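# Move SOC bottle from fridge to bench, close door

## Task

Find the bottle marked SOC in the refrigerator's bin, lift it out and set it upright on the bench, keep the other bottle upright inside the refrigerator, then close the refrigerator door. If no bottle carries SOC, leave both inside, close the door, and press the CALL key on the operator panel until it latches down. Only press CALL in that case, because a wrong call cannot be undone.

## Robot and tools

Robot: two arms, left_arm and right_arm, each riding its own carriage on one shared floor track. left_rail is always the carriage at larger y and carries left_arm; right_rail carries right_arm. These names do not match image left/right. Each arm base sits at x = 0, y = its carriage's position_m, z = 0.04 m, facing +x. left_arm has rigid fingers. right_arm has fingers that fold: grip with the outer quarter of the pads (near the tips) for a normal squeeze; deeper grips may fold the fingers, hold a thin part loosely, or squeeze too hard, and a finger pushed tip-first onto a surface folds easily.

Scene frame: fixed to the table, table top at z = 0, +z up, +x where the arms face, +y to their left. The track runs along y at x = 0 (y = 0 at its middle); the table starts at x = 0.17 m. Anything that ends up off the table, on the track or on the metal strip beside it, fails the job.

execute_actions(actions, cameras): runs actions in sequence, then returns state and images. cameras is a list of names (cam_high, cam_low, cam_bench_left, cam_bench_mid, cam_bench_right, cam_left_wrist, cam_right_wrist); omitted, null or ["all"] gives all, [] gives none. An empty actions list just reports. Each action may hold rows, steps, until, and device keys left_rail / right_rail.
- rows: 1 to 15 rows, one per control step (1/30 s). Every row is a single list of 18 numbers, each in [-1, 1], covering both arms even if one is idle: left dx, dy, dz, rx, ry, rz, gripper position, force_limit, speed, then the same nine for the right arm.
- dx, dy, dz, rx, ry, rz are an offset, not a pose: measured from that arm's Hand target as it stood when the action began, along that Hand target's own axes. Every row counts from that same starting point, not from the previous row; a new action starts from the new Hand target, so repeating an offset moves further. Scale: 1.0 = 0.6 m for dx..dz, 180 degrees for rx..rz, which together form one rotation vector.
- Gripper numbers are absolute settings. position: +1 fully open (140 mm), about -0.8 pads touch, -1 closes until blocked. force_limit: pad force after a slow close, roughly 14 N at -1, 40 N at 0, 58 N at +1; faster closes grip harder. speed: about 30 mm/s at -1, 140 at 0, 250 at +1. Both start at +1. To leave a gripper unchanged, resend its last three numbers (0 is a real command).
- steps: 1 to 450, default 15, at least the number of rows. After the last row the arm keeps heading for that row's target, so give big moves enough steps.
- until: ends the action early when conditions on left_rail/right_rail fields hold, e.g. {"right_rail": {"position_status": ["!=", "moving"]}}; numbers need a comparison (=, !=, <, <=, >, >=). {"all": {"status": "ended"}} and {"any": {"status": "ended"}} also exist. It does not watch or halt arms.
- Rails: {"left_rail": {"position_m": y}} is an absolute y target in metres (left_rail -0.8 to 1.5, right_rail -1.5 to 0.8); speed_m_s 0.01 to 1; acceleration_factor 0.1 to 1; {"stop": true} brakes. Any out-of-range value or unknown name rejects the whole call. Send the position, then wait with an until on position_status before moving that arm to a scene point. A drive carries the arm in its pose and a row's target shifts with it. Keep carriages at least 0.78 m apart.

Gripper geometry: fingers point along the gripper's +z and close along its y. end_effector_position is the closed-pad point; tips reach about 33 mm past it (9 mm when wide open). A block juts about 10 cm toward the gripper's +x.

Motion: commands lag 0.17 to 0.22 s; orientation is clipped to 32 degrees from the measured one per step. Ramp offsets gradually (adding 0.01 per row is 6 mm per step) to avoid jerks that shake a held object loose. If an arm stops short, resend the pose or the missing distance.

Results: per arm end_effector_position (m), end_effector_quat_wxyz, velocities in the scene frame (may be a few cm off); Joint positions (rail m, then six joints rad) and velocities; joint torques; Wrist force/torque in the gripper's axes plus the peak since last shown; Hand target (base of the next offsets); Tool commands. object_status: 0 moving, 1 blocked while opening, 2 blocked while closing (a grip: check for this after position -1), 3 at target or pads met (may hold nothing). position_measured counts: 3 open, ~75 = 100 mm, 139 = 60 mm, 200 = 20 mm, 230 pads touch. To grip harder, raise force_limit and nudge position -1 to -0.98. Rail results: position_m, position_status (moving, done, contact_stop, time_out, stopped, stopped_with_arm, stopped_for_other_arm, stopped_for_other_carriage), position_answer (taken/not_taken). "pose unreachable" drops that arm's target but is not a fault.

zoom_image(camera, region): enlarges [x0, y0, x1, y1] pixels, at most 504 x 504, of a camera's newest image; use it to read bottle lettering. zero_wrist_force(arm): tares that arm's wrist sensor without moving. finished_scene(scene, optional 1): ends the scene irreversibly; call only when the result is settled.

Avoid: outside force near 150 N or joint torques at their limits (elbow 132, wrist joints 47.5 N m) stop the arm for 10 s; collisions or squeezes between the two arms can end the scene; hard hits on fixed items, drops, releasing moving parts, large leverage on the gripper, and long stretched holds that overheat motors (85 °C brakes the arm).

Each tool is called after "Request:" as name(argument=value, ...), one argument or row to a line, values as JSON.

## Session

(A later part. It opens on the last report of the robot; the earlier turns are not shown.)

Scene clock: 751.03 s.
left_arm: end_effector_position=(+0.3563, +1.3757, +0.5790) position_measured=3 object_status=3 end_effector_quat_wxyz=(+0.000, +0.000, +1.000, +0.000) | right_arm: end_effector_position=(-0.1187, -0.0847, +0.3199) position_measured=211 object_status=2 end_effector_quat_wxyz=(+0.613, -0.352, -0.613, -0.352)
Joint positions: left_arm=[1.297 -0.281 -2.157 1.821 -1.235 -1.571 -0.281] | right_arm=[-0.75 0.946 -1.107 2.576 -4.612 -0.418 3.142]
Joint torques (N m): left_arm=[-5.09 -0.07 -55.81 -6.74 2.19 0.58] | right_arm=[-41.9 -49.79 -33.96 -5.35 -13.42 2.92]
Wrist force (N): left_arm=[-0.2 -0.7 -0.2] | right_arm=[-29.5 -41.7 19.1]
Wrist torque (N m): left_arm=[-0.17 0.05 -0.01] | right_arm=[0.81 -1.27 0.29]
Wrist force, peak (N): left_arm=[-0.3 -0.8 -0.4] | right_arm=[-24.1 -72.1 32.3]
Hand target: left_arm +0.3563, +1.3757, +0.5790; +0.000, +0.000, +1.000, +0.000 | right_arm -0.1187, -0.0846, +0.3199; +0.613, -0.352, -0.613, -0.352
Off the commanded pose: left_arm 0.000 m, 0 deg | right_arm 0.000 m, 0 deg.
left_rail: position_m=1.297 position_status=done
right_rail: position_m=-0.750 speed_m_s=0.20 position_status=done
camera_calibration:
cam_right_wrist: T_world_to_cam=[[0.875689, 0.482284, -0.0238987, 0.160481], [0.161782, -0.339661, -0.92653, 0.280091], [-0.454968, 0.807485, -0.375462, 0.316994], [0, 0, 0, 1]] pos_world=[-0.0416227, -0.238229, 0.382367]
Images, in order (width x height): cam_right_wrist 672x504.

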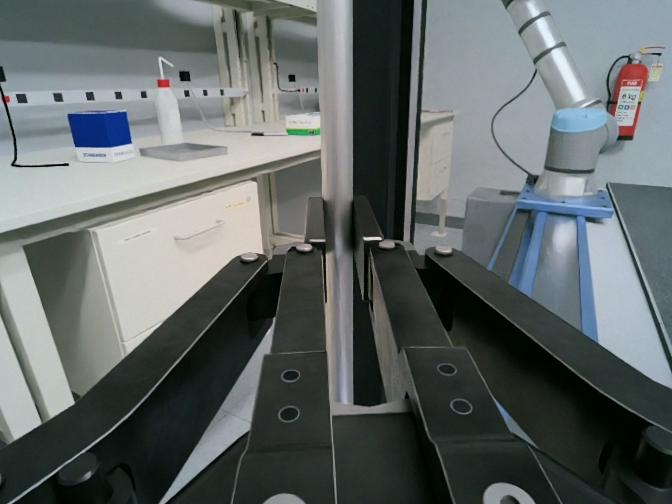

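Request:
execute_actions(
  actions=[
    {"rows":[[-0.12,0,0.03,0,-0.1667,0,1,1,1,0,-0.0025,0,0,0,0,-0.98,0.1,-1]],"steps":15},
    {"rows":[[-0.1,0,0.06,0,-0.1667,0,1,1,1,0,0,0,0,0,0,-0.98,0.1,-1]],"steps":15},
    {"rows":[[0,0,0,0,-0.1667,0,1,1,1,0,0,0,0,0,0,-0.98,0.1,-1]],"steps":25},
    {"rows":[[0,0,0,0,0,0.1667,1,1,1,0,0,0,0,0,0,-0.98,0.1,-1]],"steps":10},
    {"rows":[[0,0,0,0,0,0.1667,1,1,1,0,0,0,0,0,0,-0.98,0.1,-1]],"steps":10},
    {"rows":[[0,0,0,0,0,0.1667,1,1,1,0,0,0,0,0,0,-0.98,0.1,-1]],"steps":10},
    {"rows":[[0,0,0,0,0,0.1667,1,1,1,0,0,0,0,0,0,-0.98,0.1,-1]],"steps":10},
    {"rows":[[0,0,0,0,0,0.1667,1,1,1,0,0,0,0,0,0,-0.98,0.1,-1]],"steps":10},
    {"rows":[[0,0,0,0,0,0.1667,1,1,1,0,0,0,0,0,0,-0.98,0.1,-1]],"steps":25},
  ],
  cameras=["cam_left_wrist","cam_bench_left"],
)

Scene clock: 810.03 s.
left_arm: end_effector_position=(+0.4976, +1.3753, +0.5598) position_measured=3 object_status=3 end_effector_quat_wxyz=(-0.001, +0.707, +0.001, +0.707) | right_arm: end_effector_position=(-0.1200, -0.0853, +0.3199) position_measured=211 object_status=2 end_effector_quat_wxyz=(+0.613, -0.352, -0.613, -0.352)
Joint positions: left_arm=[1.297 -1.019 -2.698 2.775 -3.219 -0.549 3.142] | right_arm=[-0.75 0.948 -1.107 2.578 -4.613 -0.419 3.142]
Joint torques (N m): left_arm=[10.75 42.79 -43.55 -3.99 -2.44 1.39] | right_arm=[6.07 -82.81 -7.7 -8.55 1.2 2.24]
Wrist force (N): left_arm=[3.1 -0.1 1.1] | right_arm=[-33.0 -6.7 4.5]
Wrist torque (N m): left_arm=[0.10 -0.17 -0.41] | right_arm=[-0.39 -1.37 0.32]
Wrist force, peak (N): left_arm=[-18.0 -2.2 -1.3] | right_arm=[-30.8 -43.4 19.2]
Hand target: left_arm +0.4983, +1.3757, +0.5598; +0.000, +0.707, +0.000, +0.707 | right_arm -0.1200, -0.0853, +0.3199; +0.613, -0.352, -0.613, -0.352
Off the commanded pose: left_arm 0.001 m, 0 deg | right_arm 0.000 m, 0 deg.
left_rail: position_m=1.297 position_status=done
right_rail: position_m=-0.750 speed_m_s=0.20 position_status=done
camera_calibration:
cam_left_wrist: T_world_to_cam=[[-0.0344814, -0.999323, 0.0128203, 1.38006], [-0.290974, -0.00223386, -0.956728, 0.694551], [0.956109, -0.0367197, -0.2907, -0.0846283], [0, 0, 0, 1]] pos_world=[0.330597, 1.37757, 0.622202]
Images, in order (width x height): cam_bench_left 672x504, cam_left_wrist 672x504.

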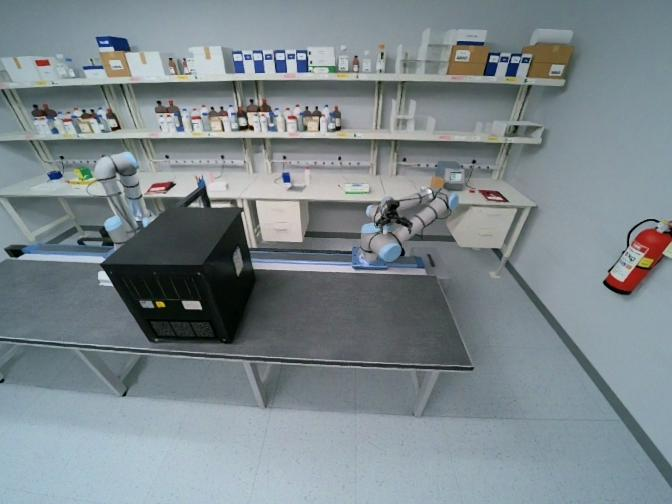

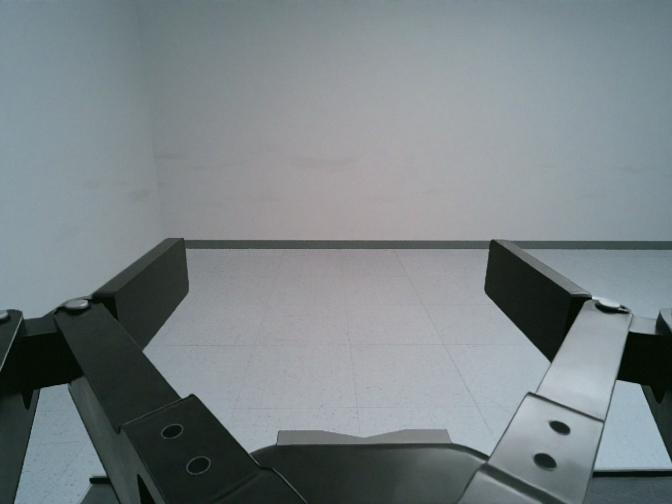

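Request:
execute_actions(
  actions=[
    {"left_rail":{"position_m":0.75,"speed_m_s":0.35,"acceleration_factor":0.6}},
    {"steps":150,"until":{"left_rail":{"position_status":["!=","moving"]}}},
    {"rows":[[-0.033,0.1,-0.15,0,0,0,1,1,1,0,0,0,0,0,0,-0.98,0.1,-1]],"steps":10},
    {"rows":[[-0.033,0.1,-0.15,0,0,0,1,1,1,0,0,0,0,0,0,-0.98,0.1,-1]],"steps":10},
    {"rows":[[-0.033,0.1,-0.15,0,0,0,1,1,1,0,0,0,0,0,0,-0.98,0.1,-1]],"steps":10},
    {"rows":[[-0.033,0.1,-0.15,0,0,0,1,1,1,0,0,0,0,0,0,-0.98,0.1,-1]],"steps":10},
    {"rows":[[-0.033,0.1,-0.15,0,0,0,1,1,1,0,0,0,0,0,0,-0.98,0.1,-1]],"steps":25},
  ],
  cameras=["cam_left_wrist","cam_bench_left"],
)

Scene clock: 834.60 s.
left_arm: end_effector_position=(+0.3576, +0.7152, +0.5266) position_measured=3 object_status=3 end_effector_quat_wxyz=(+0.214, +0.631, -0.220, +0.713) | right_arm: end_effector_position=(-0.1200, -0.0853, +0.3199) position_measured=211 object_status=2 end_effector_quat_wxyz=(+0.613, -0.352, -0.613, -0.352)
Joint positions: left_arm=[0.75 -0.798 -3.048 2.885 -3.088 -1.401 3.205] | right_arm=[-0.75 0.948 -1.107 2.578 -4.613 -0.419 3.142]
Joint torques (N m): left_arm=[-16.43 26.1 -35.84 -5.14 3.06 1.56] | right_arm=[4.64 -83.69 -7.99 -8.77 0.93 1.93]
Wrist force (N): left_arm=[2.6 -0.5 1.7] | right_arm=[-32.7 -6.4 4.4]
Wrist torque (N m): left_arm=[0.04 -0.08 -0.37] | right_arm=[-0.33 -1.39 0.32]
Wrist force, peak (N): left_arm=[18.4 -8.3 3.0] | right_arm=[-34.2 -6.2 4.2]
Hand target: left_arm +0.3576, +0.7152, +0.5266; +0.214, +0.631, -0.220, +0.713 (not the last commanded pose) | right_arm -0.1200, -0.0853, +0.3199; +0.613, -0.352, -0.613, -0.352
Off the commanded pose: left_arm 0.110 m, 0 deg; orientation clipped at the end of an earlier action of this call | right_arm 0.000 m, 0 deg.
left_rail: position_m=0.750 speed_m_s=0.35 position_status=done
right_rail: position_m=-0.750 speed_m_s=0.20 position_status=done
shoulder posture changed (left arm): the wrist came as close to joint 2's axis as it can, and the arm is now in the other of its two shoulder postures.
pose unreachable (left arm): on one or more control steps of this call, first in action 4 (counted from 0), this arm could not follow its commanded pose, so it was not sent that pose on those steps. It may still have moved: this result reports where it is.
cause: moving toward the commanded pose would bring two parts of the arm too close to each other (joints 3 (shoulder lift) and 4 (elbow) lie between them).
camera_calibration:
cam_left_wrist: T_world_to_cam=[[-0.613576, -0.788851, -0.0351879, 0.797884], [-0.126859, 0.142459, -0.981637, 0.471513], [0.779379, -0.597845, -0.187483, 0.425522], [0, 0, 0, 1]] pos_world=[0.217735, 0.816636, 0.570708]
Images, in order (width x height): cam_bench_left 672x504, cam_left_wrist 672x504.

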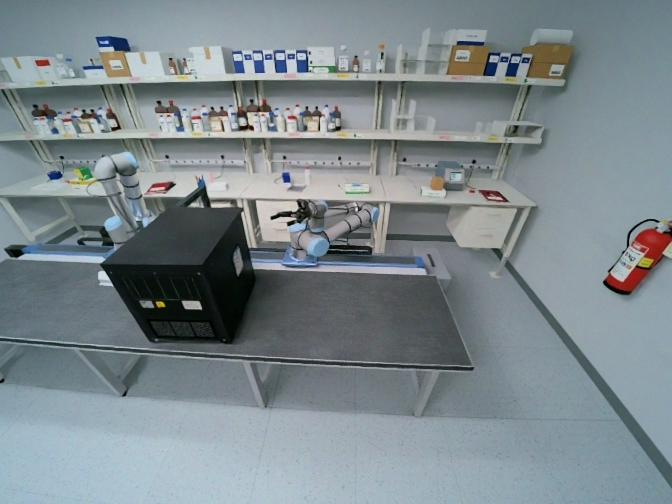

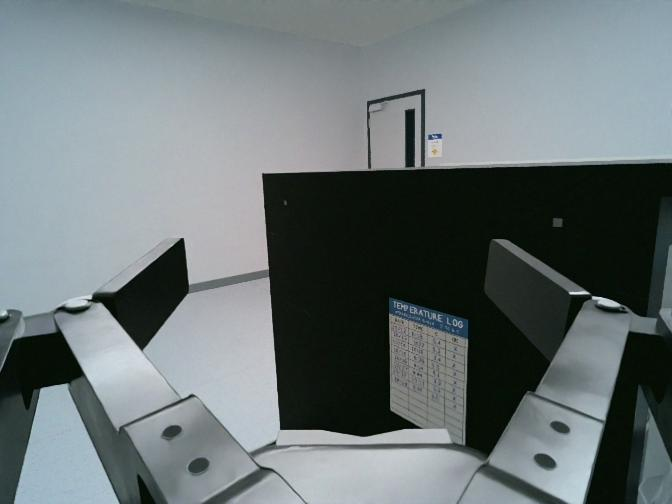

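Request:
execute_actions(
  actions=[
    {"left_rail":{"position_m":1.2,"speed_m_s":0.35}},
    {"steps":150,"until":{"left_rail":{"position_status":["!=","moving"]}}},
    {"rows":[[-0.019,0.002,0.175,0.032,-0.035,-0.012,1,1,1,0,0,0,0,0,0,-0.98,0.1,-1]],"steps":18},
    {"rows":[[0,0.019,0.175,0,0,0,1,1,1,0,0,0,0,0,0,-0.98,0.1,-1]],"steps":15},
    {"rows":[[0,0.2,0.068,0,0,0,1,1,1,0,0,0,0,0,0,-0.98,0.1,-1]],"steps":15},
    {"rows":[[0,0.2,0.068,0,0,0,1,1,1,0,0,0,0,0,0,-0.98,0.1,-1]],"steps":15},
    {"rows":[[0,0.171,-0.046,0,0,0,1,1,1,0,0,0,0,0,0,-0.98,0.1,-1]],"steps":15},
    {"rows":[[0,0.171,-0.046,0,0,0,1,1,1,0,0,0,0,0,0,-0.98,0.1,-1]],"steps":30},
  ],
  cameras=["cam_left_wrist","cam_bench_left"],
)

Scene clock: 892.83 s.
left_arm: end_effector_position=(+0.3279, +0.6416, +0.5259) position_measured=3 object_status=3 end_effector_quat_wxyz=(+0.183, +0.683, -0.184, +0.683) | right_arm: end_effector_position=(-0.1200, -0.0853, +0.3199) position_measured=211 object_status=2 end_effector_quat_wxyz=(+0.613, -0.352, -0.613, -0.352)
Joint positions: left_arm=[1.2 -1.949 -1.623 2.465 -3.987 -0.146 3.145] | right_arm=[-0.75 0.948 -1.107 2.578 -4.613 -0.419 3.142]
Joint torques (N m): left_arm=[-16.03 -14.08 -40.27 -2.76 2.96 1.68] | right_arm=[4.48 -81.87 -7.01 -8.91 1.01 1.42]
Wrist force (N): left_arm=[3.1 -0.3 1.0] | right_arm=[-33.7 -6.2 4.1]
Wrist torque (N m): left_arm=[0.06 -0.22 -0.38] | right_arm=[-0.29 -1.44 0.32]
Wrist force, peak (N): left_arm=[0.7 -23.3 3.8] | right_arm=[-34.4 -6.7 3.7]
Hand target: left_arm +0.3279, +0.6416, +0.5259; +0.183, +0.683, -0.184, +0.683 | right_arm -0.1200, -0.0853, +0.3199; +0.613, -0.352, -0.613, -0.352
Off the commanded pose: left_arm 0.000 m, 0 deg | right_arm 0.000 m, 0 deg.
left_rail: position_m=1.200 speed_m_s=0.35 position_status=done
right_rail: position_m=-0.750 speed_m_s=0.20 position_status=done
shoulder posture changed (left arm): the wrist came as close to joint 2's axis as it can, and the arm is now in the other of its two shoulder postures.
camera_calibration:
cam_left_wrist: T_world_to_cam=[[-0.532453, -0.846375, 0.0119267, 0.707143], [-0.251966, 0.145029, -0.956807, 0.503909], [0.808088, -0.51246, -0.290479, 0.394485], [0, 0, 0, 1]] pos_world=[0.18471, 0.727585, 0.588299]
Images, in order (width x height): cam_bench_left 672x504, cam_left_wrist 672x504.

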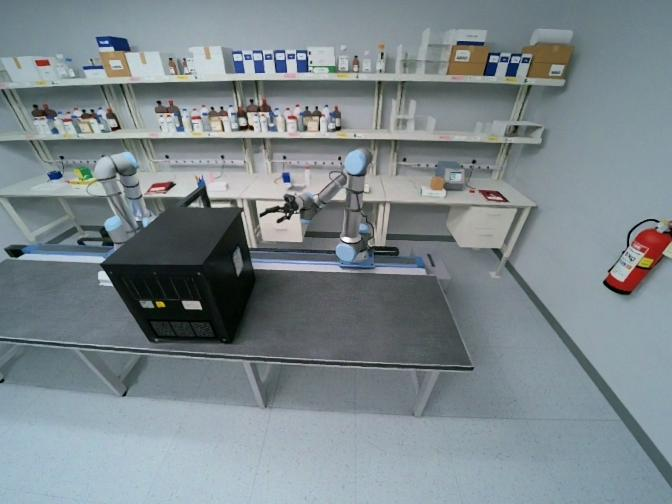

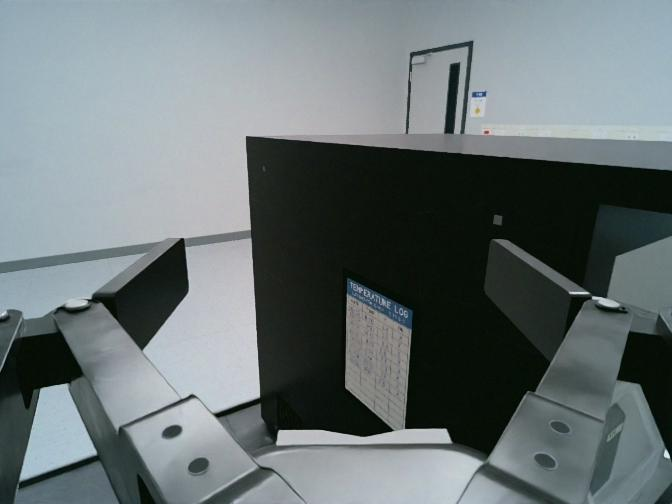

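Request:
execute_actions(
  actions=[
    {"rows":[[0,0,0,0,-0.0695,0,1,1,1,0,0,0,0,0,0,-0.98,0.1,-1]],"steps":12},
    {"rows":[[0,0,0,0,-0.0695,0,1,1,1,0,0,0,0,0,0,-0.98,0.1,-1]],"steps":20},
    {"rows":[[-0.043,0.155,-0.093,0,0,0,1,1,1,0,0,0,0,0,0,-0.98,0.1,-1]],"steps":18},
    {"rows":[[-0.043,0.155,-0.093,0,0,0,1,1,1,0,0,0,0,0,0,-0.98,0.1,-1]],"steps":30},
  ],
  cameras=["cam_left_wrist"],
)

Scene clock: 932.13 s.
left_arm: end_effector_position=(+0.1284, +0.5421, +0.5260) position_measured=3 object_status=3 end_effector_quat_wxyz=(+0.139, +0.815, -0.219, +0.519) | right_arm: end_effector_position=(-0.1200, -0.0853, +0.3199) position_measured=211 object_status=2 end_effector_quat_wxyz=(+0.613, -0.352, -0.613, -0.352)
Joint positions: left_arm=[1.2 -2.18 -1.878 2.078 -1.589 -0.444 1.372] | right_arm=[-0.75 0.948 -1.107 2.578 -4.613 -0.419 3.142]
Joint torques (N m): left_arm=[-16.34 -12 -57.56 -2.8 -0.42 -2.29] | right_arm=[3.84 -80.91 -7.7 -8.54 1.18 1.03]
Wrist force (N): left_arm=[2.6 -0.3 0.6] | right_arm=[-32.6 -6.3 4.1]
Wrist torque (N m): left_arm=[-0.06 -0.10 -0.24] | right_arm=[-0.30 -1.45 0.32]
Wrist force, peak (N): left_arm=[5.3 -22.8 14.4] | right_arm=[-34.7 -6.0 4.1]
Hand target: left_arm +0.1284, +0.5421, +0.5260; +0.139, +0.815, -0.219, +0.519 | right_arm -0.1200, -0.0853, +0.3199; +0.613, -0.352, -0.613, -0.352
Off the commanded pose: left_arm 0.000 m, 0 deg | right_arm 0.000 m, 0 deg.
left_rail: position_m=1.200 speed_m_s=0.35 position_status=done
right_rail: position_m=-0.750 speed_m_s=0.20 position_status=done
camera_calibration:
cam_left_wrist: T_world_to_cam=[[-0.524533, -0.850976, 0.026555, 0.510454], [-0.578892, 0.333605, -0.744038, 0.295997], [0.624299, -0.405645, -0.66761, 0.668777], [0, 0, 0, 1]] pos_world=[0.0215838, 0.606924, 0.653159]
Images, in order (width x height): cam_left_wrist 672x504.

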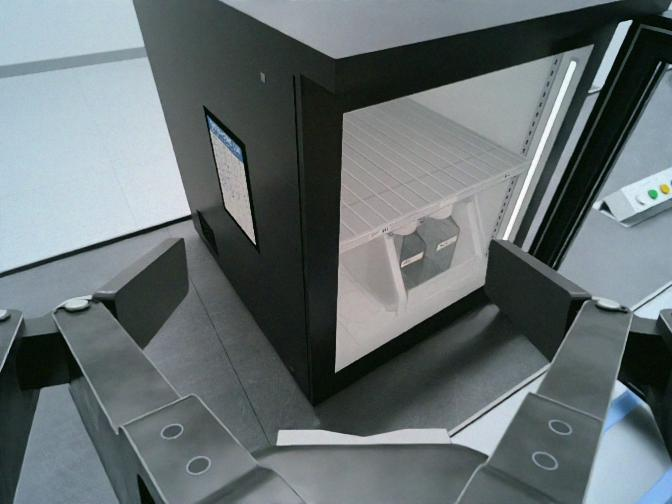

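Request:
execute_actions(
  actions=[
    {"rows":[[-0.12,0.036,0.079,0,0,0,1,1,1,0,0,0,0,0,0,-0.98,0.1,-1]],"steps":15},
    {"rows":[[-0.12,0.036,0.079,0,0,0,1,1,1,0,0,0,0,0,0,-0.98,0.1,-1]],"steps":30},
  ],
  cameras=["cam_left_wrist"],
)

Request:
zoom_image(
  camera="cam_left_wrist",
  region=[320, 80, 570, 300],
)

Scene clock: 943.93 s.
left_arm: end_effector_position=(+0.1286, +0.4923, +0.3554) position_measured=3 object_status=3 end_effector_quat_wxyz=(+0.139, +0.815, -0.219, +0.519) | right_arm: end_effector_position=(-0.1200, -0.0853, +0.3199) position_measured=211 object_status=2 end_effector_quat_wxyz=(+0.613, -0.352, -0.613, -0.352)
Joint positions: left_arm=[1.2 -2.127 -1.648 2.25 -2.104 -0.437 1.496] | right_arm=[-0.75 0.948 -1.107 2.578 -4.613 -0.419 3.142]
Joint torques (N m): left_arm=[8.1 -23.63 -30.56 -7.35 -0.32 1.5] | right_arm=[4.56 -80.28 -7.08 -8.66 0.95 1.08]
Wrist force (N): left_arm=[2.8 -0.8 0.6] | right_arm=[-33.4 -5.9 4.1]
Wrist torque (N m): left_arm=[-0.17 -0.13 -0.41] | right_arm=[-0.22 -1.40 0.32]
Wrist force, peak (N): left_arm=[28.9 -5.3 -14.7] | right_arm=[-34.4 -6.0 4.2]
Hand target: left_arm +0.1286, +0.4923, +0.3554; +0.139, +0.815, -0.219, +0.519 | right_arm -0.1200, -0.0853, +0.3199; +0.613, -0.352, -0.613, -0.352
Off the commanded pose: left_arm 0.000 m, 0 deg | right_arm 0.000 m, 0 deg.
left_rail: position_m=1.200 speed_m_s=0.35 position_status=done
right_rail: position_m=-0.750 speed_m_s=0.20 position_status=done
camera_calibration:
cam_left_wrist: T_world_to_cam=[[-0.524533, -0.850976, 0.026555, 0.472711], [-0.578892, 0.333605, -0.744038, 0.185793], [0.624299, -0.405645, -0.66761, 0.534556], [0, 0, 0, 1]] pos_world=[0.0217838, 0.557124, 0.482559]
Images, in order (width x height): cam_left_wrist 672x504.

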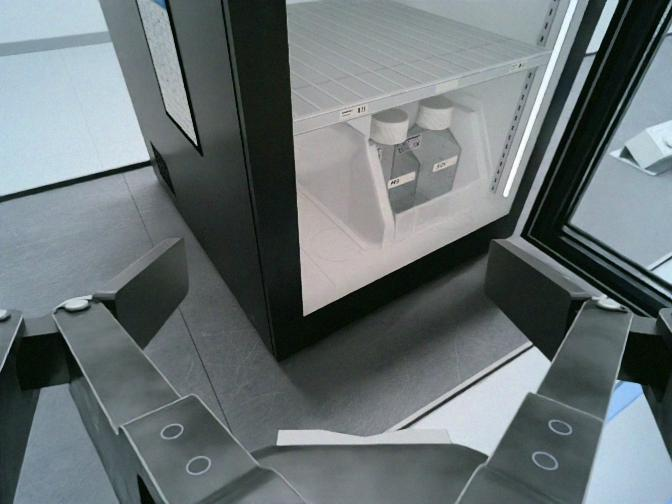

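Scaled by 2.016 from the camera's 672x504 image, which has a finer 960x720 frame.

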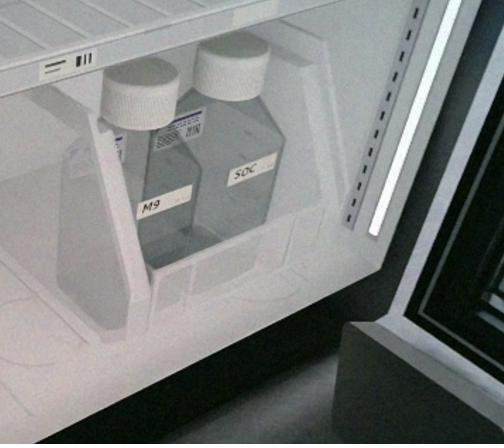

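Request:
execute_actions(
  actions=[
    {"rows":[[0.0235,0.159,0.09,0,0,0,-0.08,-1,-0.5,0,0,0,0,0,0,-0.98,0.1,-1]],"steps":18},
    {"rows":[[0.0235,0.159,0.09,0,0,0,-0.08,-1,-0.5,0,0,0,0,0,0,-0.98,0.1,-1]],"steps":20},
    {"rows":[[0.067,-0.052,0.163,0.0252,0,-0.0118,-0.08,-1,-0.5,0,0,0,0,0,0,-0.98,0.1,-1]],"steps":40},
  ],
  cameras=["cam_left_wrist"],
)

Request:
zoom_image(
  camera="cam_left_wrist",
  region=[150, 50, 570, 350],
)

Scene clock: 1035.30 s.
left_arm: end_effector_position=(+0.2353, +0.2464, +0.3302) position_measured=139 object_status=3 end_effector_quat_wxyz=(+0.116, +0.823, -0.183, +0.525) | right_arm: end_effector_position=(-0.1200, -0.0853, +0.3199) position_measured=211 object_status=2 end_effector_quat_wxyz=(+0.613, -0.352, -0.613, -0.352)
Joint positions: left_arm=[1.2 -1.838 -1.166 1.825 -2.577 -0.466 1.956] | right_arm=[-0.75 0.948 -1.107 2.578 -4.613 -0.419 3.142]
Joint torques (N m): left_arm=[7.22 -61.01 -50.07 -7.66 -0.46 1.52] | right_arm=[5.51 -81.13 -7.53 -8.74 0.89 0.79]
Wrist force (N): left_arm=[2.5 -0.4 0.6] | right_arm=[-33.3 -6.1 4.1]
Wrist torque (N m): left_arm=[-0.10 -0.09 -0.41] | right_arm=[-0.26 -1.41 0.32]
Wrist force, peak (N): left_arm=[-5.3 1.4 -22.1] | right_arm=[-34.4 -6.1 3.8]
Hand target: left_arm +0.2353, +0.2464, +0.3302; +0.116, +0.823, -0.183, +0.525 | right_arm -0.1200, -0.0853, +0.3199; +0.613, -0.352, -0.613, -0.352
Off the commanded pose: left_arm 0.000 m, 0 deg | right_arm 0.000 m, 0 deg.
left_rail: position_m=1.200 speed_m_s=0.35 position_status=done
right_rail: position_m=-0.750 speed_m_s=0.20 position_status=done
camera_calibration:
cam_left_wrist: T_world_to_cam=[[-0.448217, -0.893526, 0.0266998, 0.312542], [-0.605772, 0.281636, -0.744125, 0.32988], [0.657375, -0.349703, -0.667507, 0.329785], [0, 0, 0, 1]] pos_world=[0.123126, 0.301685, 0.457261]
Images, in order (width x height): cam_left_wrist 672x504.

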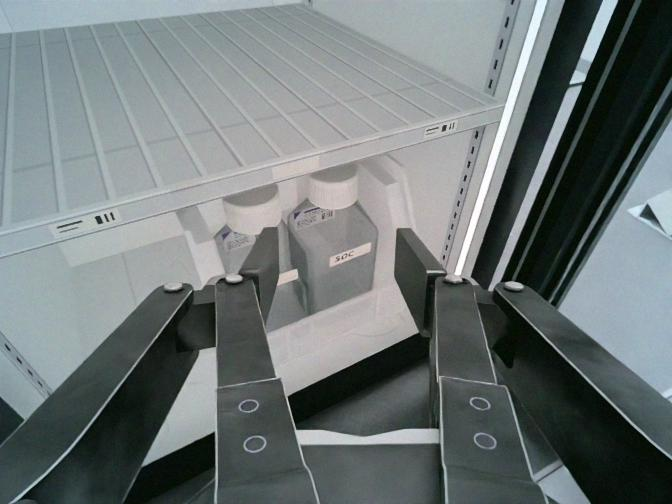

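Scaled by 1.200 from the camera's 672x504 image, which has a finer 960x720 frame.

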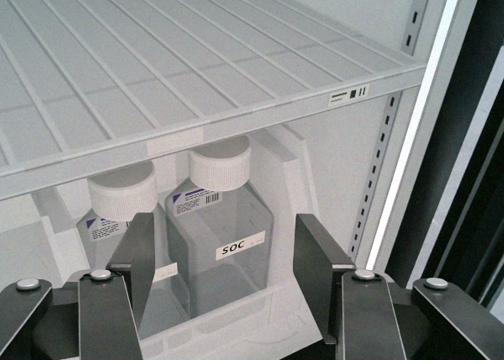

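Request:
zoom_image(
  camera="cam_left_wrist",
  region=[220, 150, 440, 350],
)

Scaled by 2.291 from the camera's 672x504 image, which has a finer 960x720 frame.

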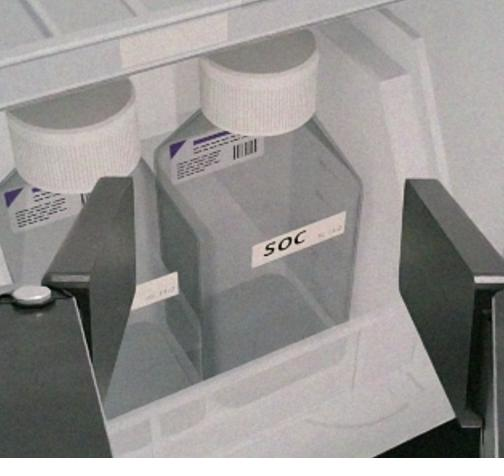

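Request:
execute_actions(
  actions=[
    {"rows":[[-0.0326,0.0057,0.078,0,0.061,0,-0.08,-1,-0.5,0,0,0,0,0,0,-0.98,0.1,-1]],"steps":18},
    {"rows":[[-0.047,0.0057,0.07,0,0.061,0,-0.08,-1,-0.5,0,0,0,0,0,0,-0.98,0.1,-1]],"steps":40},
  ],
  cameras=["cam_left_wrist"],
)

Request:
zoom_image(
  camera="cam_left_wrist",
  region=[170, 100, 500, 400],
)

Scene clock: 1097.73 s.
left_arm: end_effector_position=(+0.2941, +0.2115, +0.2551) position_measured=139 object_status=3 end_effector_quat_wxyz=(+0.149, +0.708, -0.158, +0.672) | right_arm: end_effector_position=(-0.1200, -0.0853, +0.3199) position_measured=211 object_status=2 end_effector_quat_wxyz=(+0.613, -0.352, -0.613, -0.352)
Joint positions: left_arm=[1.2 -1.795 -0.712 1.66 -3.843 -0.219 2.902] | right_arm=[-0.75 0.948 -1.107 2.578 -4.613 -0.419 3.142]
Joint torques (N m): left_arm=[7.77 -78.37 -37.76 -4.4 -2.25 1.7] | right_arm=[4.05 -80.17 -7.4 -8.57 0.81 0.41]
Wrist force (N): left_arm=[2.7 -1.0 1.3] | right_arm=[-33.5 -6.2 3.9]
Wrist torque (N m): left_arm=[-0.10 -0.17 -0.38] | right_arm=[-0.31 -1.50 0.33]
Wrist force, peak (N): left_arm=[26.9 -2.9 -0.2] | right_arm=[-34.4 -6.1 3.9]
Hand target: left_arm +0.2941, +0.2115, +0.2551; +0.149, +0.708, -0.158, +0.672 | right_arm -0.1200, -0.0853, +0.3199; +0.613, -0.352, -0.613, -0.352
Off the commanded pose: left_arm 0.000 m, 0 deg | right_arm 0.000 m, 0 deg.
left_rail: position_m=1.200 speed_m_s=0.35 position_status=done
right_rail: position_m=-0.750 speed_m_s=0.20 position_status=done
camera_calibration:
cam_left_wrist: T_world_to_cam=[[-0.455799, -0.889972, 0.0140604, 0.31439], [-0.309608, 0.143716, -0.939941, 0.311577], [0.8345, -0.432777, -0.341048, 0.111012], [0, 0, 0, 1]] pos_world=[0.147126, 0.283063, 0.326304]
Images, in order (width x height): cam_left_wrist 672x504.

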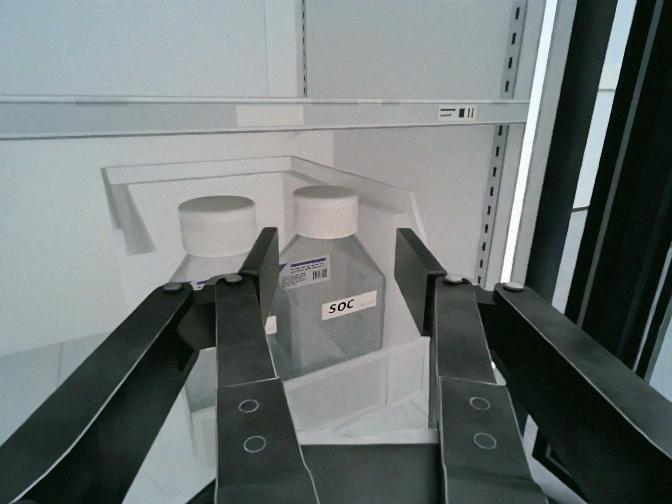

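Scaled by 1.527 from the camera's 672x504 image, which has a finer 960x720 frame.

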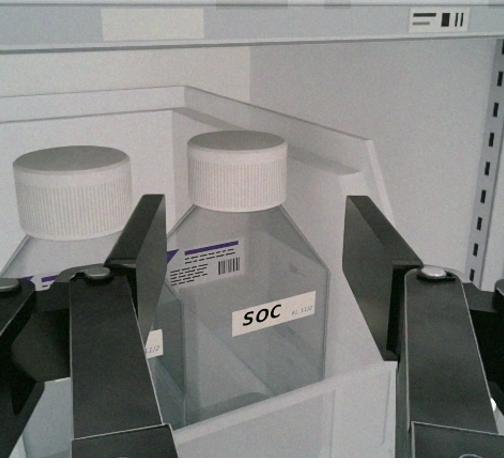

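Request:
execute_actions(
  actions=[
    {"rows":[[0,-0.0083,0.0417,0,0,0,-0.08,-1,-0.5,0,0,0,0,0,0,-0.98,0.1,-1]],"steps":12},
    {"rows":[[0,0,0.0417,0,0,0,-0.08,-1,-0.5,0,0,0,0,0,0,-0.98,0.1,-1]],"steps":25},
  ],
  cameras=["cam_left_wrist"],
)

Request:
zoom_image(
  camera="cam_left_wrist",
  region=[170, 100, 500, 400],
)

Scene clock: 1134.93 s.
left_arm: end_effector_position=(+0.3415, +0.1949, +0.2525) position_measured=139 object_status=3 end_effector_quat_wxyz=(+0.149, +0.708, -0.158, +0.672) | right_arm: end_effector_position=(-0.1200, -0.0853, +0.3199) position_measured=211 object_status=2 end_effector_quat_wxyz=(+0.613, -0.352, -0.613, -0.352)
Joint positions: left_arm=[1.2 -1.736 -0.684 1.604 -3.867 -0.277 2.955] | right_arm=[-0.75 0.948 -1.107 2.578 -4.613 -0.419 3.142]
Joint torques (N m): left_arm=[7.46 -81.16 -38.65 -4.3 -2.27 1.45] | right_arm=[3.91 -79.99 -7.98 -8.75 0.99 0.04]
Wrist force (N): left_arm=[3.1 -0.2 1.0] | right_arm=[-32.8 -6.4 4.1]
Wrist torque (N m): left_arm=[0.06 -0.23 -0.38] | right_arm=[-0.32 -1.36 0.32]
Wrist force, peak (N): left_arm=[3.1 4.4 -11.1] | right_arm=[-34.2 -6.5 4.1]
Hand target: left_arm +0.3415, +0.1949, +0.2525; +0.149, +0.708, -0.158, +0.672 | right_arm -0.1200, -0.0853, +0.3199; +0.613, -0.352, -0.613, -0.352
Off the commanded pose: left_arm 0.000 m, 0 deg | right_arm 0.000 m, 0 deg.
left_rail: position_m=1.200 speed_m_s=0.35 position_status=done
right_rail: position_m=-0.750 speed_m_s=0.20 position_status=done
camera_calibration:
cam_left_wrist: T_world_to_cam=[[-0.4558, -0.889971, 0.0140601, 0.321258], [-0.30953, 0.143676, -0.939973, 0.326201], [0.834529, -0.432791, -0.34096, 0.0633557], [0, 0, 0, 1]] pos_world=[0.194526, 0.266463, 0.323705]
Images, in order (width x height): cam_left_wrist 672x504.

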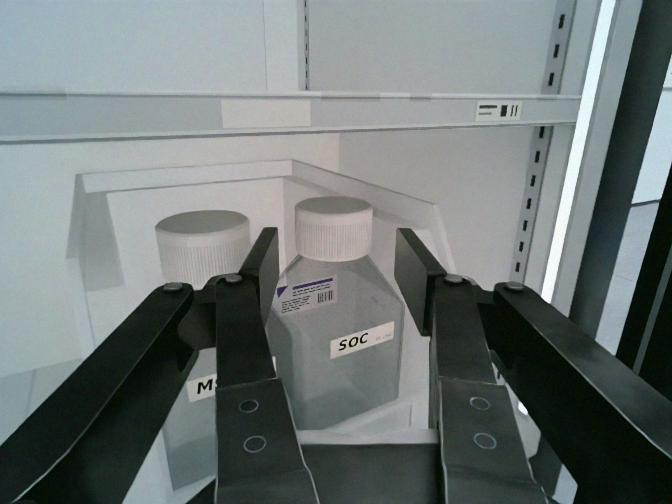

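Scaled by 1.527 from the camera's 672x504 image, which has a finer 960x720 frame.

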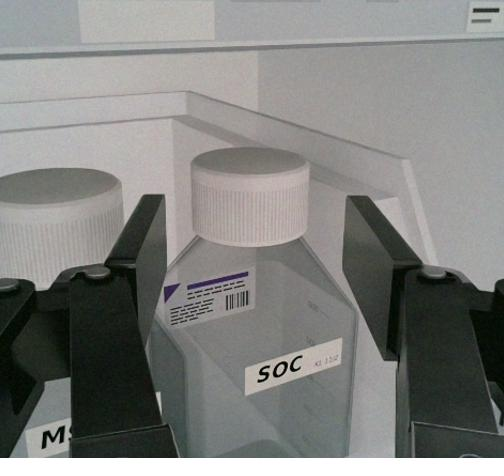

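Request:
execute_actions(
  actions=[
    {"rows":[[0,0,-0.1,0,0,0,-0.08,-1,-0.5,0,0,0,0,0,0,-0.98,0.1,-1]],"steps":20},
    {"rows":[[0.0187,0.0296,0.035,0.058,-0.0333,-0.0092,-0.08,-1,-0.5,0,0,0,0,0,0,-0.98,0.1,-1]],"steps":20},
    {"rows":[[0.0213,0.0357,0.027,0.058,-0.0333,-0.0092,-0.12,-1,-0.5,0,0,0,0,0,0,-0.98,0.1,-1]],"steps":45},
  ],
  cameras=["cam_left_wrist"],
)

Request:
zoom_image(
  camera="cam_left_wrist",
  region=[150, 80, 510, 400],
)

Scene clock: 1237.97 s.
left_arm: end_effector_position=(+0.3114, +0.1698, +0.2760) position_measured=144 object_status=3 end_effector_quat_wxyz=(+0.020, +0.794, -0.028, +0.607) | right_arm: end_effector_position=(-0.1200, -0.0853, +0.3199) position_measured=211 object_status=2 end_effector_quat_wxyz=(+0.613, -0.352, -0.613, -0.352)
Joint positions: left_arm=[1.2 -1.761 -0.889 1.405 -1.665 -0.29 1.134] | right_arm=[-0.75 0.948 -1.107 2.578 -4.613 -0.419 3.142]
Joint torques (N m): left_arm=[8.11 -82.04 -53.33 -2.18 -0.44 -1.84] | right_arm=[3.58 -79.14 -8.09 -8.58 0.95 -0.18]
Wrist force (N): left_arm=[3.0 -0.7 0.8] | right_arm=[-32.6 -6.1 4.5]
Wrist torque (N m): left_arm=[-0.12 -0.19 -0.25] | right_arm=[-0.25 -1.44 0.32]
Wrist force, peak (N): left_arm=[0.2 -3.6 24.1] | right_arm=[-34.2 -6.1 3.9]
Hand target: left_arm +0.3113, +0.1698, +0.2760; +0.020, +0.794, -0.028, +0.608 | right_arm -0.1200, -0.0853, +0.3199; +0.613, -0.352, -0.613, -0.352
Off the commanded pose: left_arm 0.000 m, 0 deg | right_arm 0.000 m, 0 deg.
left_rail: position_m=1.200 speed_m_s=0.35 position_status=done
right_rail: position_m=-0.750 speed_m_s=0.20 position_status=done
camera_calibration:
cam_left_wrist: T_world_to_cam=[[-0.101304, -0.994633, 0.021043, 0.190369], [-0.529521, 0.0360014, -0.847532, 0.403837], [0.842226, -0.0970014, -0.530327, 0.0784894], [0, 0, 0, 1]] pos_world=[0.16702, 0.182422, 0.379884]
Images, in order (width x height): cam_left_wrist 672x504.

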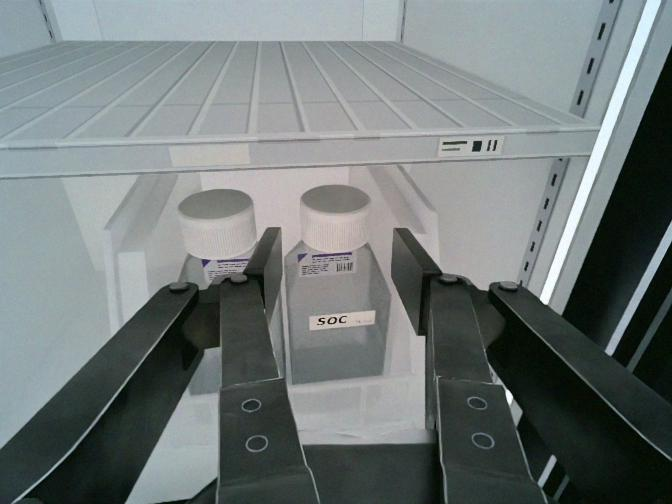

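Scaled by 1.400 from the camera's 672x504 image, which has a finer 960x720 frame.

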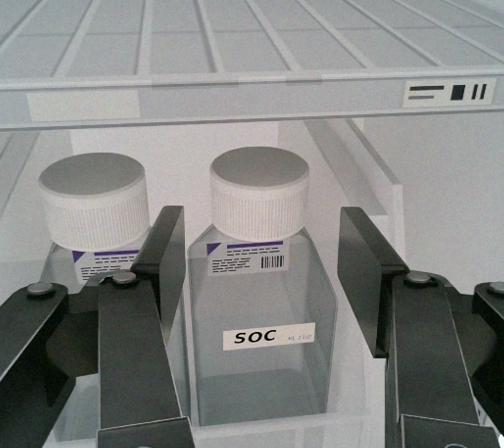

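Request:
execute_actions(
  actions=[
    {"rows":[[0.0033,0,0.035,0,0,0,-0.12,-1,-0.5,0,0,0,0,0,0,-0.98,0.1,-1]],"steps":12},
    {"rows":[[0,0,0.035,0,0,0,-0.12,-1,-0.5,0,0,0,0,0,0,-0.98,0.1,-1]],"steps":25},
  ],
  cameras=["cam_left_wrist"],
)

Request:
zoom_image(
  camera="cam_left_wrist",
  region=[150, 80, 510, 400],
)

Scene clock: 1270.87 s.
left_arm: end_effector_position=(+0.3523, +0.1670, +0.2669) position_measured=144 object_status=3 end_effector_quat_wxyz=(+0.020, +0.794, -0.028, +0.608) | right_arm: end_effector_position=(-0.1200, -0.0853, +0.3199) position_measured=211 object_status=2 end_effector_quat_wxyz=(+0.613, -0.352, -0.613, -0.352)
Joint positions: left_arm=[1.2 -1.72 -0.872 1.423 -1.831 -0.276 1.27] | right_arm=[-0.75 0.948 -1.107 2.578 -4.613 -0.419 3.142]
Joint torques (N m): left_arm=[8.06 -93.14 -30.97 -6.76 5.91 1.45] | right_arm=[3.82 -77.87 -7.71 -8.67 1.08 -0.31]
Wrist force (N): left_arm=[3.7 -0.4 1.0] | right_arm=[-33.4 -6.1 3.9]
Wrist torque (N m): left_arm=[-0.07 -0.36 -0.44] | right_arm=[-0.27 -1.47 0.33]
Wrist force, peak (N): left_arm=[5.1 1.4 -11.3] | right_arm=[-34.2 -6.6 3.8]
Hand target: left_arm +0.3523, +0.1670, +0.2669; +0.020, +0.794, -0.028, +0.608 | right_arm -0.1200, -0.0853, +0.3199; +0.613, -0.352, -0.613, -0.352
Off the commanded pose: left_arm 0.000 m, 0 deg | right_arm 0.000 m, 0 deg.
left_rail: position_m=1.200 speed_m_s=0.35 position_status=done
right_rail: position_m=-0.750 speed_m_s=0.20 position_status=done
camera_calibration:
cam_left_wrist: T_world_to_cam=[[-0.100864, -0.994679, 0.0209814, 0.191761], [-0.529435, 0.0358078, -0.847595, 0.417928], [0.842333, -0.0966001, -0.530229, 0.038803], [0, 0, 0, 1]] pos_world=[0.207922, 0.179524, 0.370784]
Images, in order (width x height): cam_left_wrist 672x504.

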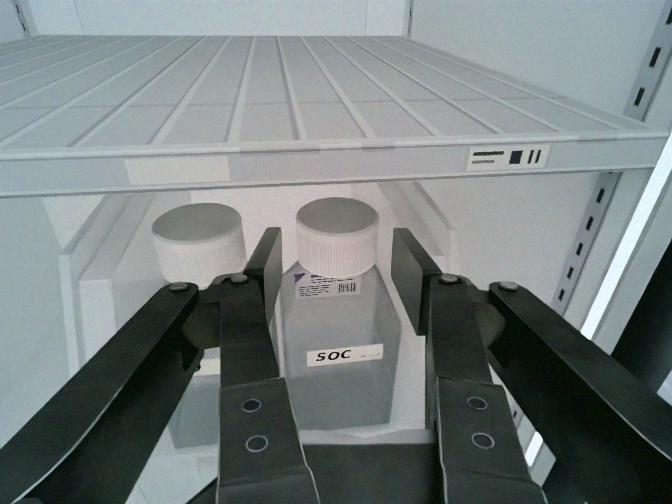

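Scaled by 1.400 from the camera's 672x504 image, which has a finer 960x720 frame.

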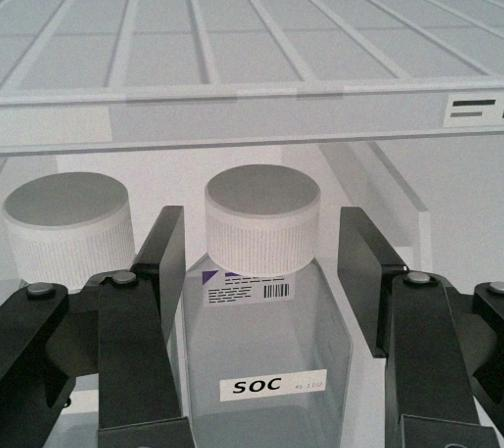

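Request:
execute_actions(
  actions=[
    {"rows":[[-0.003,0.0005,0.034,0,0,0,-0.12,-1,-0.5,0,0,0,0,0,0,-0.98,0.1,-1]],"steps":12},
    {"rows":[[-0.002,0,0.034,0,0,0,-0.12,-1,-0.5,0,0,0,0,0,0,-0.98,0.1,-1]],"steps":25},
  ],
  cameras=["cam_left_wrist"],
)

Request:
zoom_image(
  camera="cam_left_wrist",
  region=[150, 80, 510, 400],
)

Scene clock: 1291.80 s.
left_arm: end_effector_position=(+0.3908, +0.1641, +0.2534) position_measured=144 object_status=3 end_effector_quat_wxyz=(+0.020, +0.794, -0.028, +0.608) | right_arm: end_effector_position=(-0.1200, -0.0853, +0.3199) position_measured=211 object_status=2 end_effector_quat_wxyz=(+0.613, -0.352, -0.613, -0.352)
Joint positions: left_arm=[1.2 -1.681 -0.844 1.434 -2.004 -0.267 1.411] | right_arm=[-0.75 0.948 -1.107 2.578 -4.613 -0.419 3.142]
Joint torques (N m): left_arm=[6.88 -84.27 -30.54 -7.03 3.39 1.47] | right_arm=[2.57 -75.71 -6.6 -8.6 1.01 -0.39]
Wrist force (N): left_arm=[3.7 -0.4 0.6] | right_arm=[-33.0 -6.2 4.4]
Wrist torque (N m): left_arm=[-0.06 -0.34 -0.45] | right_arm=[-0.27 -1.35 0.32]
Wrist force, peak (N): left_arm=[5.7 0.9 -10.7] | right_arm=[-34.1 -6.7 4.1]
Hand target: left_arm +0.3908, +0.1641, +0.2534; +0.020, +0.794, -0.028, +0.608 | right_arm -0.1200, -0.0853, +0.3199; +0.613, -0.352, -0.613, -0.352
Off the commanded pose: left_arm 0.000 m, 0 deg | right_arm 0.000 m, 0 deg.
left_rail: position_m=1.200 speed_m_s=0.35 position_status=done
right_rail: position_m=-0.750 speed_m_s=0.20 position_status=done
camera_calibration:
cam_left_wrist: T_world_to_cam=[[-0.100869, -0.994679, 0.0209735, 0.193049], [-0.529434, 0.0358171, -0.847595, 0.426885], [0.842333, -0.0966002, -0.53023, -0.00111803], [0, 0, 0, 1]] pos_world=[0.246422, 0.176624, 0.357184]
Images, in order (width x height): cam_left_wrist 672x504.

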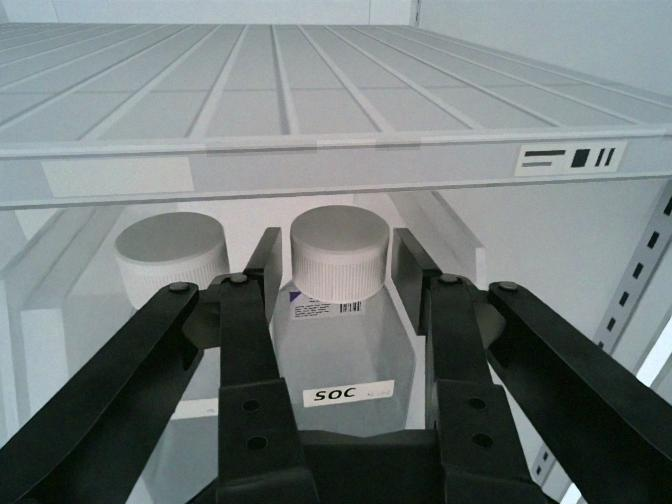

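Scaled by 1.400 from the camera's 672x504 image, which has a finer 960x720 frame.

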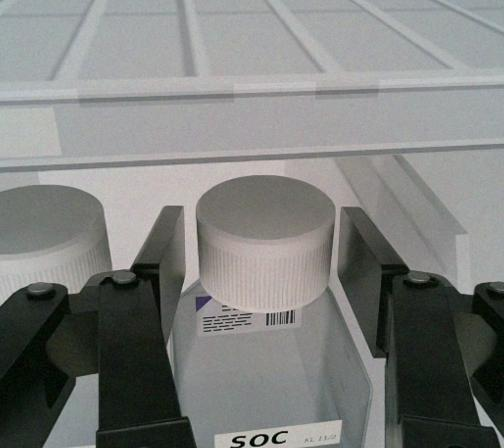

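Request:
execute_actions(
  actions=[
    {"rows":[[0,0.002,0,0,0,0,-0.12,-1,-0.5,0,0,0,0,0,0,-0.98,0.1,-1]],"steps":15},
    {"rows":[[0,0,0,0,0,0,-1,0,-1,0,0,0,0,0,0,-0.98,0.1,-1]],"steps":90},
  ],
  cameras=["cam_left_wrist"],
)

Scene clock: 1309.37 s.
left_arm: end_effector_position=(+0.3907, +0.1629, +0.2534) position_measured=161 object_status=2 end_effector_quat_wxyz=(+0.020, +0.794, -0.028, +0.608) | right_arm: end_effector_position=(-0.1200, -0.0853, +0.3199) position_measured=211 object_status=2 end_effector_quat_wxyz=(+0.613, -0.352, -0.613, -0.352)
Joint positions: left_arm=[1.2 -1.681 -0.843 1.431 -2.003 -0.267 1.411] | right_arm=[-0.75 0.948 -1.107 2.578 -4.613 -0.419 3.142]
Joint torques (N m): left_arm=[3.65 -83.64 -39.09 -3.9 4.44 -1.19] | right_arm=[3.5 -77.76 -7.82 -8.53 0.91 -0.38]
Wrist force (N): left_arm=[5.7 0.1 -1.7] | right_arm=[-33.4 -5.9 4.5]
Wrist torque (N m): left_arm=[-0.22 -0.32 -0.72] | right_arm=[-0.25 -1.35 0.32]
Wrist force, peak (N): left_arm=[6.0 -0.2 -1.2] | right_arm=[-34.5 -6.3 3.4]
Hand target: left_arm +0.3907, +0.1629, +0.2534; +0.020, +0.794, -0.028, +0.608 | right_arm -0.1200, -0.0853, +0.3199; +0.613, -0.352, -0.613, -0.352
Off the commanded pose: left_arm 0.000 m, 0 deg | right_arm 0.000 m, 0 deg.
left_rail: position_m=1.200 speed_m_s=0.35 position_status=done
right_rail: position_m=-0.750 speed_m_s=0.20 position_status=done
camera_calibration:
cam_left_wrist: T_world_to_cam=[[-0.100811, -0.994683, 0.0210652, 0.191799], [-0.529444, 0.0357088, -0.847593, 0.426897], [0.842334, -0.0965991, -0.530229, -0.0011503], [0, 0, 0, 1]] pos_world=[0.246322, 0.175424, 0.357185]
Images, in order (width x height): cam_left_wrist 672x504.

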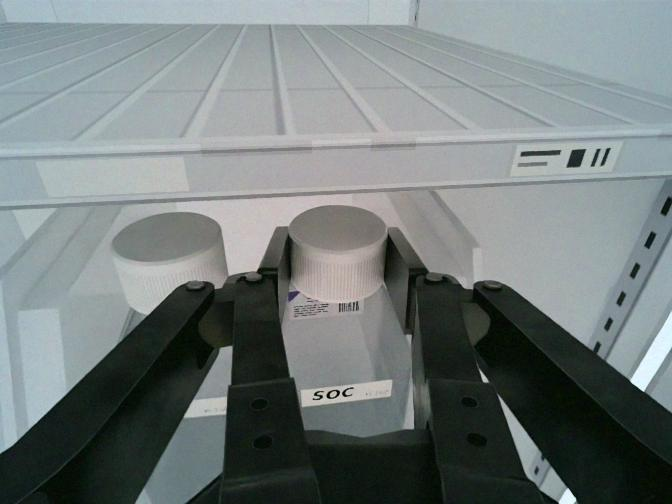

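Request:
execute_actions(
  actions=[
    {"rows":[[0.0028,0,-0.0007,0,0,0,-1,0,-1,0,0,0,0,0,0,-0.98,0.1,-1],[0.0065,0,-0.0017,0,0,0,-1,0,-1,0,0,0,0,0,0,-0.98,0.1,-1],[0.0112,0,-0.003,0,0,0,-1,0,-1,0,0,0,0,0,0,-0.98,0.1,-1],[0.0165,0,-0.0044,0,0,0,-1,0,-1,0,0,0,0,0,0,-0.98,0.1,-1],[0.022,0,-0.0059,0,0,0,-1,0,-1,0,0,0,0,0,0,-0.98,0.1,-1],[0.028,0,-0.0075,0,0,0,-1,0,-1,0,0,0,0,0,0,-0.98,0.1,-1],[0.033,0,-0.0088,0,0,0,-1,0,-1,0,0,0,0,0,0,-0.98,0.1,-1]],"steps":25},
  ],
  cameras=["cam_left_wrist"],
)

Request:
zoom_image(
  camera="cam_left_wrist",
  region=[100, 120, 560, 500],
)

Scene clock: 1321.67 s.
left_arm: end_effector_position=(+0.3908, +0.1629, +0.2739) position_measured=161 object_status=2 end_effector_quat_wxyz=(+0.020, +0.794, -0.028, +0.608) | right_arm: end_effector_position=(-0.1200, -0.0853, +0.3199) position_measured=211 object_status=2 end_effector_quat_wxyz=(+0.613, -0.352, -0.613, -0.352)
Joint positions: left_arm=[1.2 -1.681 -0.861 1.422 -1.976 -0.267 1.411] | right_arm=[-0.75 0.948 -1.107 2.578 -4.613 -0.419 3.142]
Joint torques (N m): left_arm=[8.03 -108.14 -54.31 -3.29 5.5 -2.54] | right_arm=[2.4 -75.59 -7.45 -8.62 0.89 -0.09]
Wrist force (N): left_arm=[-0.2 -0.9 1.8] | right_arm=[-33.4 -6.2 3.9]
Wrist torque (N m): left_arm=[-0.20 -0.32 -0.26] | right_arm=[-0.29 -1.43 0.32]
Wrist force, peak (N): left_arm=[6.0 -0.1 -1.6] | right_arm=[-34.7 -5.8 3.7]
Hand target: left_arm +0.3908, +0.1629, +0.2739; +0.020, +0.794, -0.028, +0.608 | right_arm -0.1200, -0.0853, +0.3199; +0.613, -0.352, -0.613, -0.352
Off the commanded pose: left_arm 0.000 m, 0 deg | right_arm 0.000 m, 0 deg.
left_rail: position_m=1.200 speed_m_s=0.35 position_status=done
right_rail: position_m=-0.750 speed_m_s=0.20 position_status=done
camera_calibration:
cam_left_wrist: T_world_to_cam=[[-0.100864, -0.994679, 0.0209814, 0.191421], [-0.529435, 0.0358078, -0.847595, 0.444306], [0.842333, -0.0966001, -0.530229, 0.00963571], [0, 0, 0, 1]] pos_world=[0.246422, 0.175424, 0.377684]
Images, in order (width x height): cam_left_wrist 672x504.

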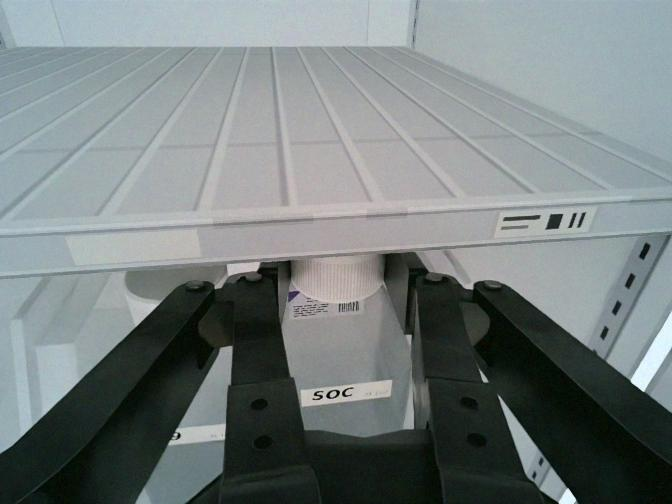

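Scaled by 1.096 from the camera's 672x504 image, which has a finer 960x720 frame.

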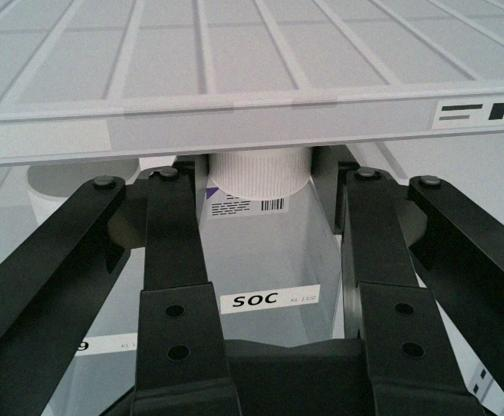

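Request:
execute_actions(
  actions=[
    {"rows":[[-0.001,0.001,-0.003,0,0,0,-1,0,-1,0,0,0,0,0,0,-0.98,0.1,-1],[-0.0025,0.002,-0.008,0,0,0,-1,0,-1,0,0,0,0,0,0,-0.98,0.1,-1],[-0.004,0.003,-0.015,0,0,0,-1,0,-1,0,0,0,0,0,0,-0.98,0.1,-1],[-0.006,0.004,-0.022,0,0,0,-1,0,-1,0,0,0,0,0,0,-0.98,0.1,-1],[-0.0085,0.005,-0.031,0,0,0,-1,0,-1,0,0,0,0,0,0,-0.98,0.1,-1],[-0.01,0.005,-0.037,0,0,0,-1,0,-1,0,0,0,0,0,0,-0.98,0.1,-1]],"steps":25},
    {"rows":[[0.0028,0,-0.0007,0,0,0,-1,0,-1,0,0,0,0,0,0,-0.98,0.1,-1],[0.0065,0,-0.0017,0,0,0,-1,0,-1,0,0,0,0,0,0,-0.98,0.1,-1],[0.0112,0,-0.003,0,0,0,-1,0,-1,0,0,0,0,0,0,-0.98,0.1,-1],[0.0165,0,-0.0044,0,0,0,-1,0,-1,0,0,0,0,0,0,-0.98,0.1,-1],[0.022,0,-0.0059,0,0,0,-1,0,-1,0,0,0,0,0,0,-0.98,0.1,-1],[0.024,0,-0.0064,0,0,0,-1,0,-1,0,0,0,0,0,0,-0.98,0.1,-1]],"steps":25},
  ],
  cameras=["cam_left_wrist"],
)

Request:
zoom_image(
  camera="cam_left_wrist",
  region=[100, 120, 560, 500],
)

Scene clock: 1353.60 s.
left_arm: end_effector_position=(+0.3676, +0.1614, +0.2888) position_measured=161 object_status=2 end_effector_quat_wxyz=(+0.020, +0.794, -0.028, +0.608) | right_arm: end_effector_position=(-0.1200, -0.0853, +0.3199) position_measured=211 object_status=2 end_effector_quat_wxyz=(+0.613, -0.352, -0.613, -0.352)
Joint positions: left_arm=[1.2 -1.704 -0.879 1.404 -1.86 -0.272 1.328] | right_arm=[-0.75 0.948 -1.107 2.578 -4.613 -0.419 3.142]
Joint torques (N m): left_arm=[6.46 -106.92 -54.94 -3.26 4.68 -2.29] | right_arm=[3.79 -76.91 -8.36 -8.23 0.51 -0.22]
Wrist force (N): left_arm=[-0.2 -0.6 1.9] | right_arm=[-33.1 -5.9 3.8]
Wrist torque (N m): left_arm=[-0.12 -0.33 -0.29] | right_arm=[-0.21 -1.42 0.33]
Wrist force, peak (N): left_arm=[0.4 -1.3 4.2] | right_arm=[-34.0 -6.1 3.8]
Hand target: left_arm +0.3677, +0.1614, +0.2888; +0.020, +0.794, -0.028, +0.608 | right_arm -0.1200, -0.0853, +0.3199; +0.613, -0.352, -0.613, -0.352
Off the commanded pose: left_arm 0.000 m, 0 deg | right_arm 0.000 m, 0 deg.
left_rail: position_m=1.200 speed_m_s=0.35 position_status=done
right_rail: position_m=-0.750 speed_m_s=0.20 position_status=done
camera_calibration:
cam_left_wrist: T_world_to_cam=[[-0.100863, -0.994679, 0.020983, 0.187276], [-0.529435, 0.0358059, -0.847594, 0.444706], [0.842333, -0.0966001, -0.530229, 0.0369333], [0, 0, 0, 1]] pos_world=[0.223222, 0.173924, 0.392584]
Images, in order (width x height): cam_left_wrist 672x504.

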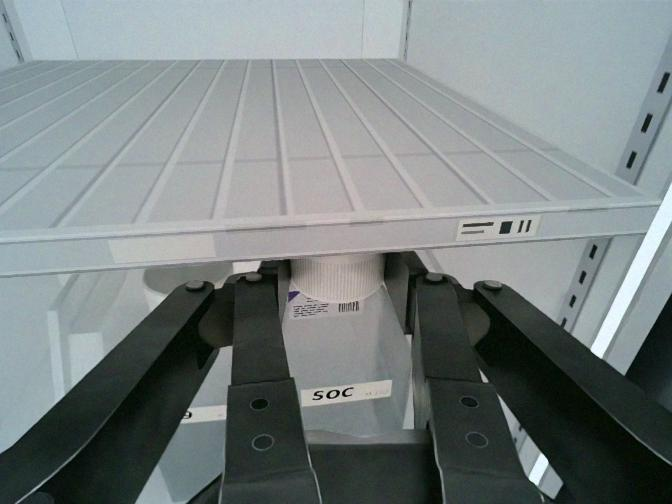

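Scaled by 1.096 from the camera's 672x504 image, which has a finer 960x720 frame.

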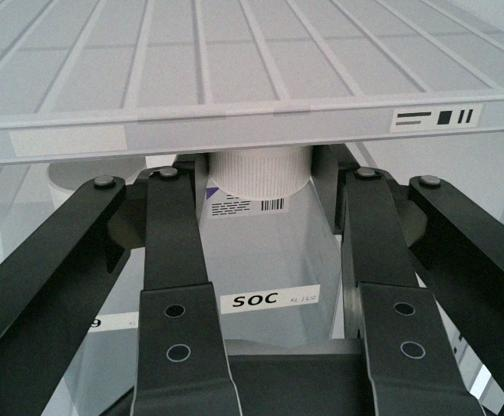

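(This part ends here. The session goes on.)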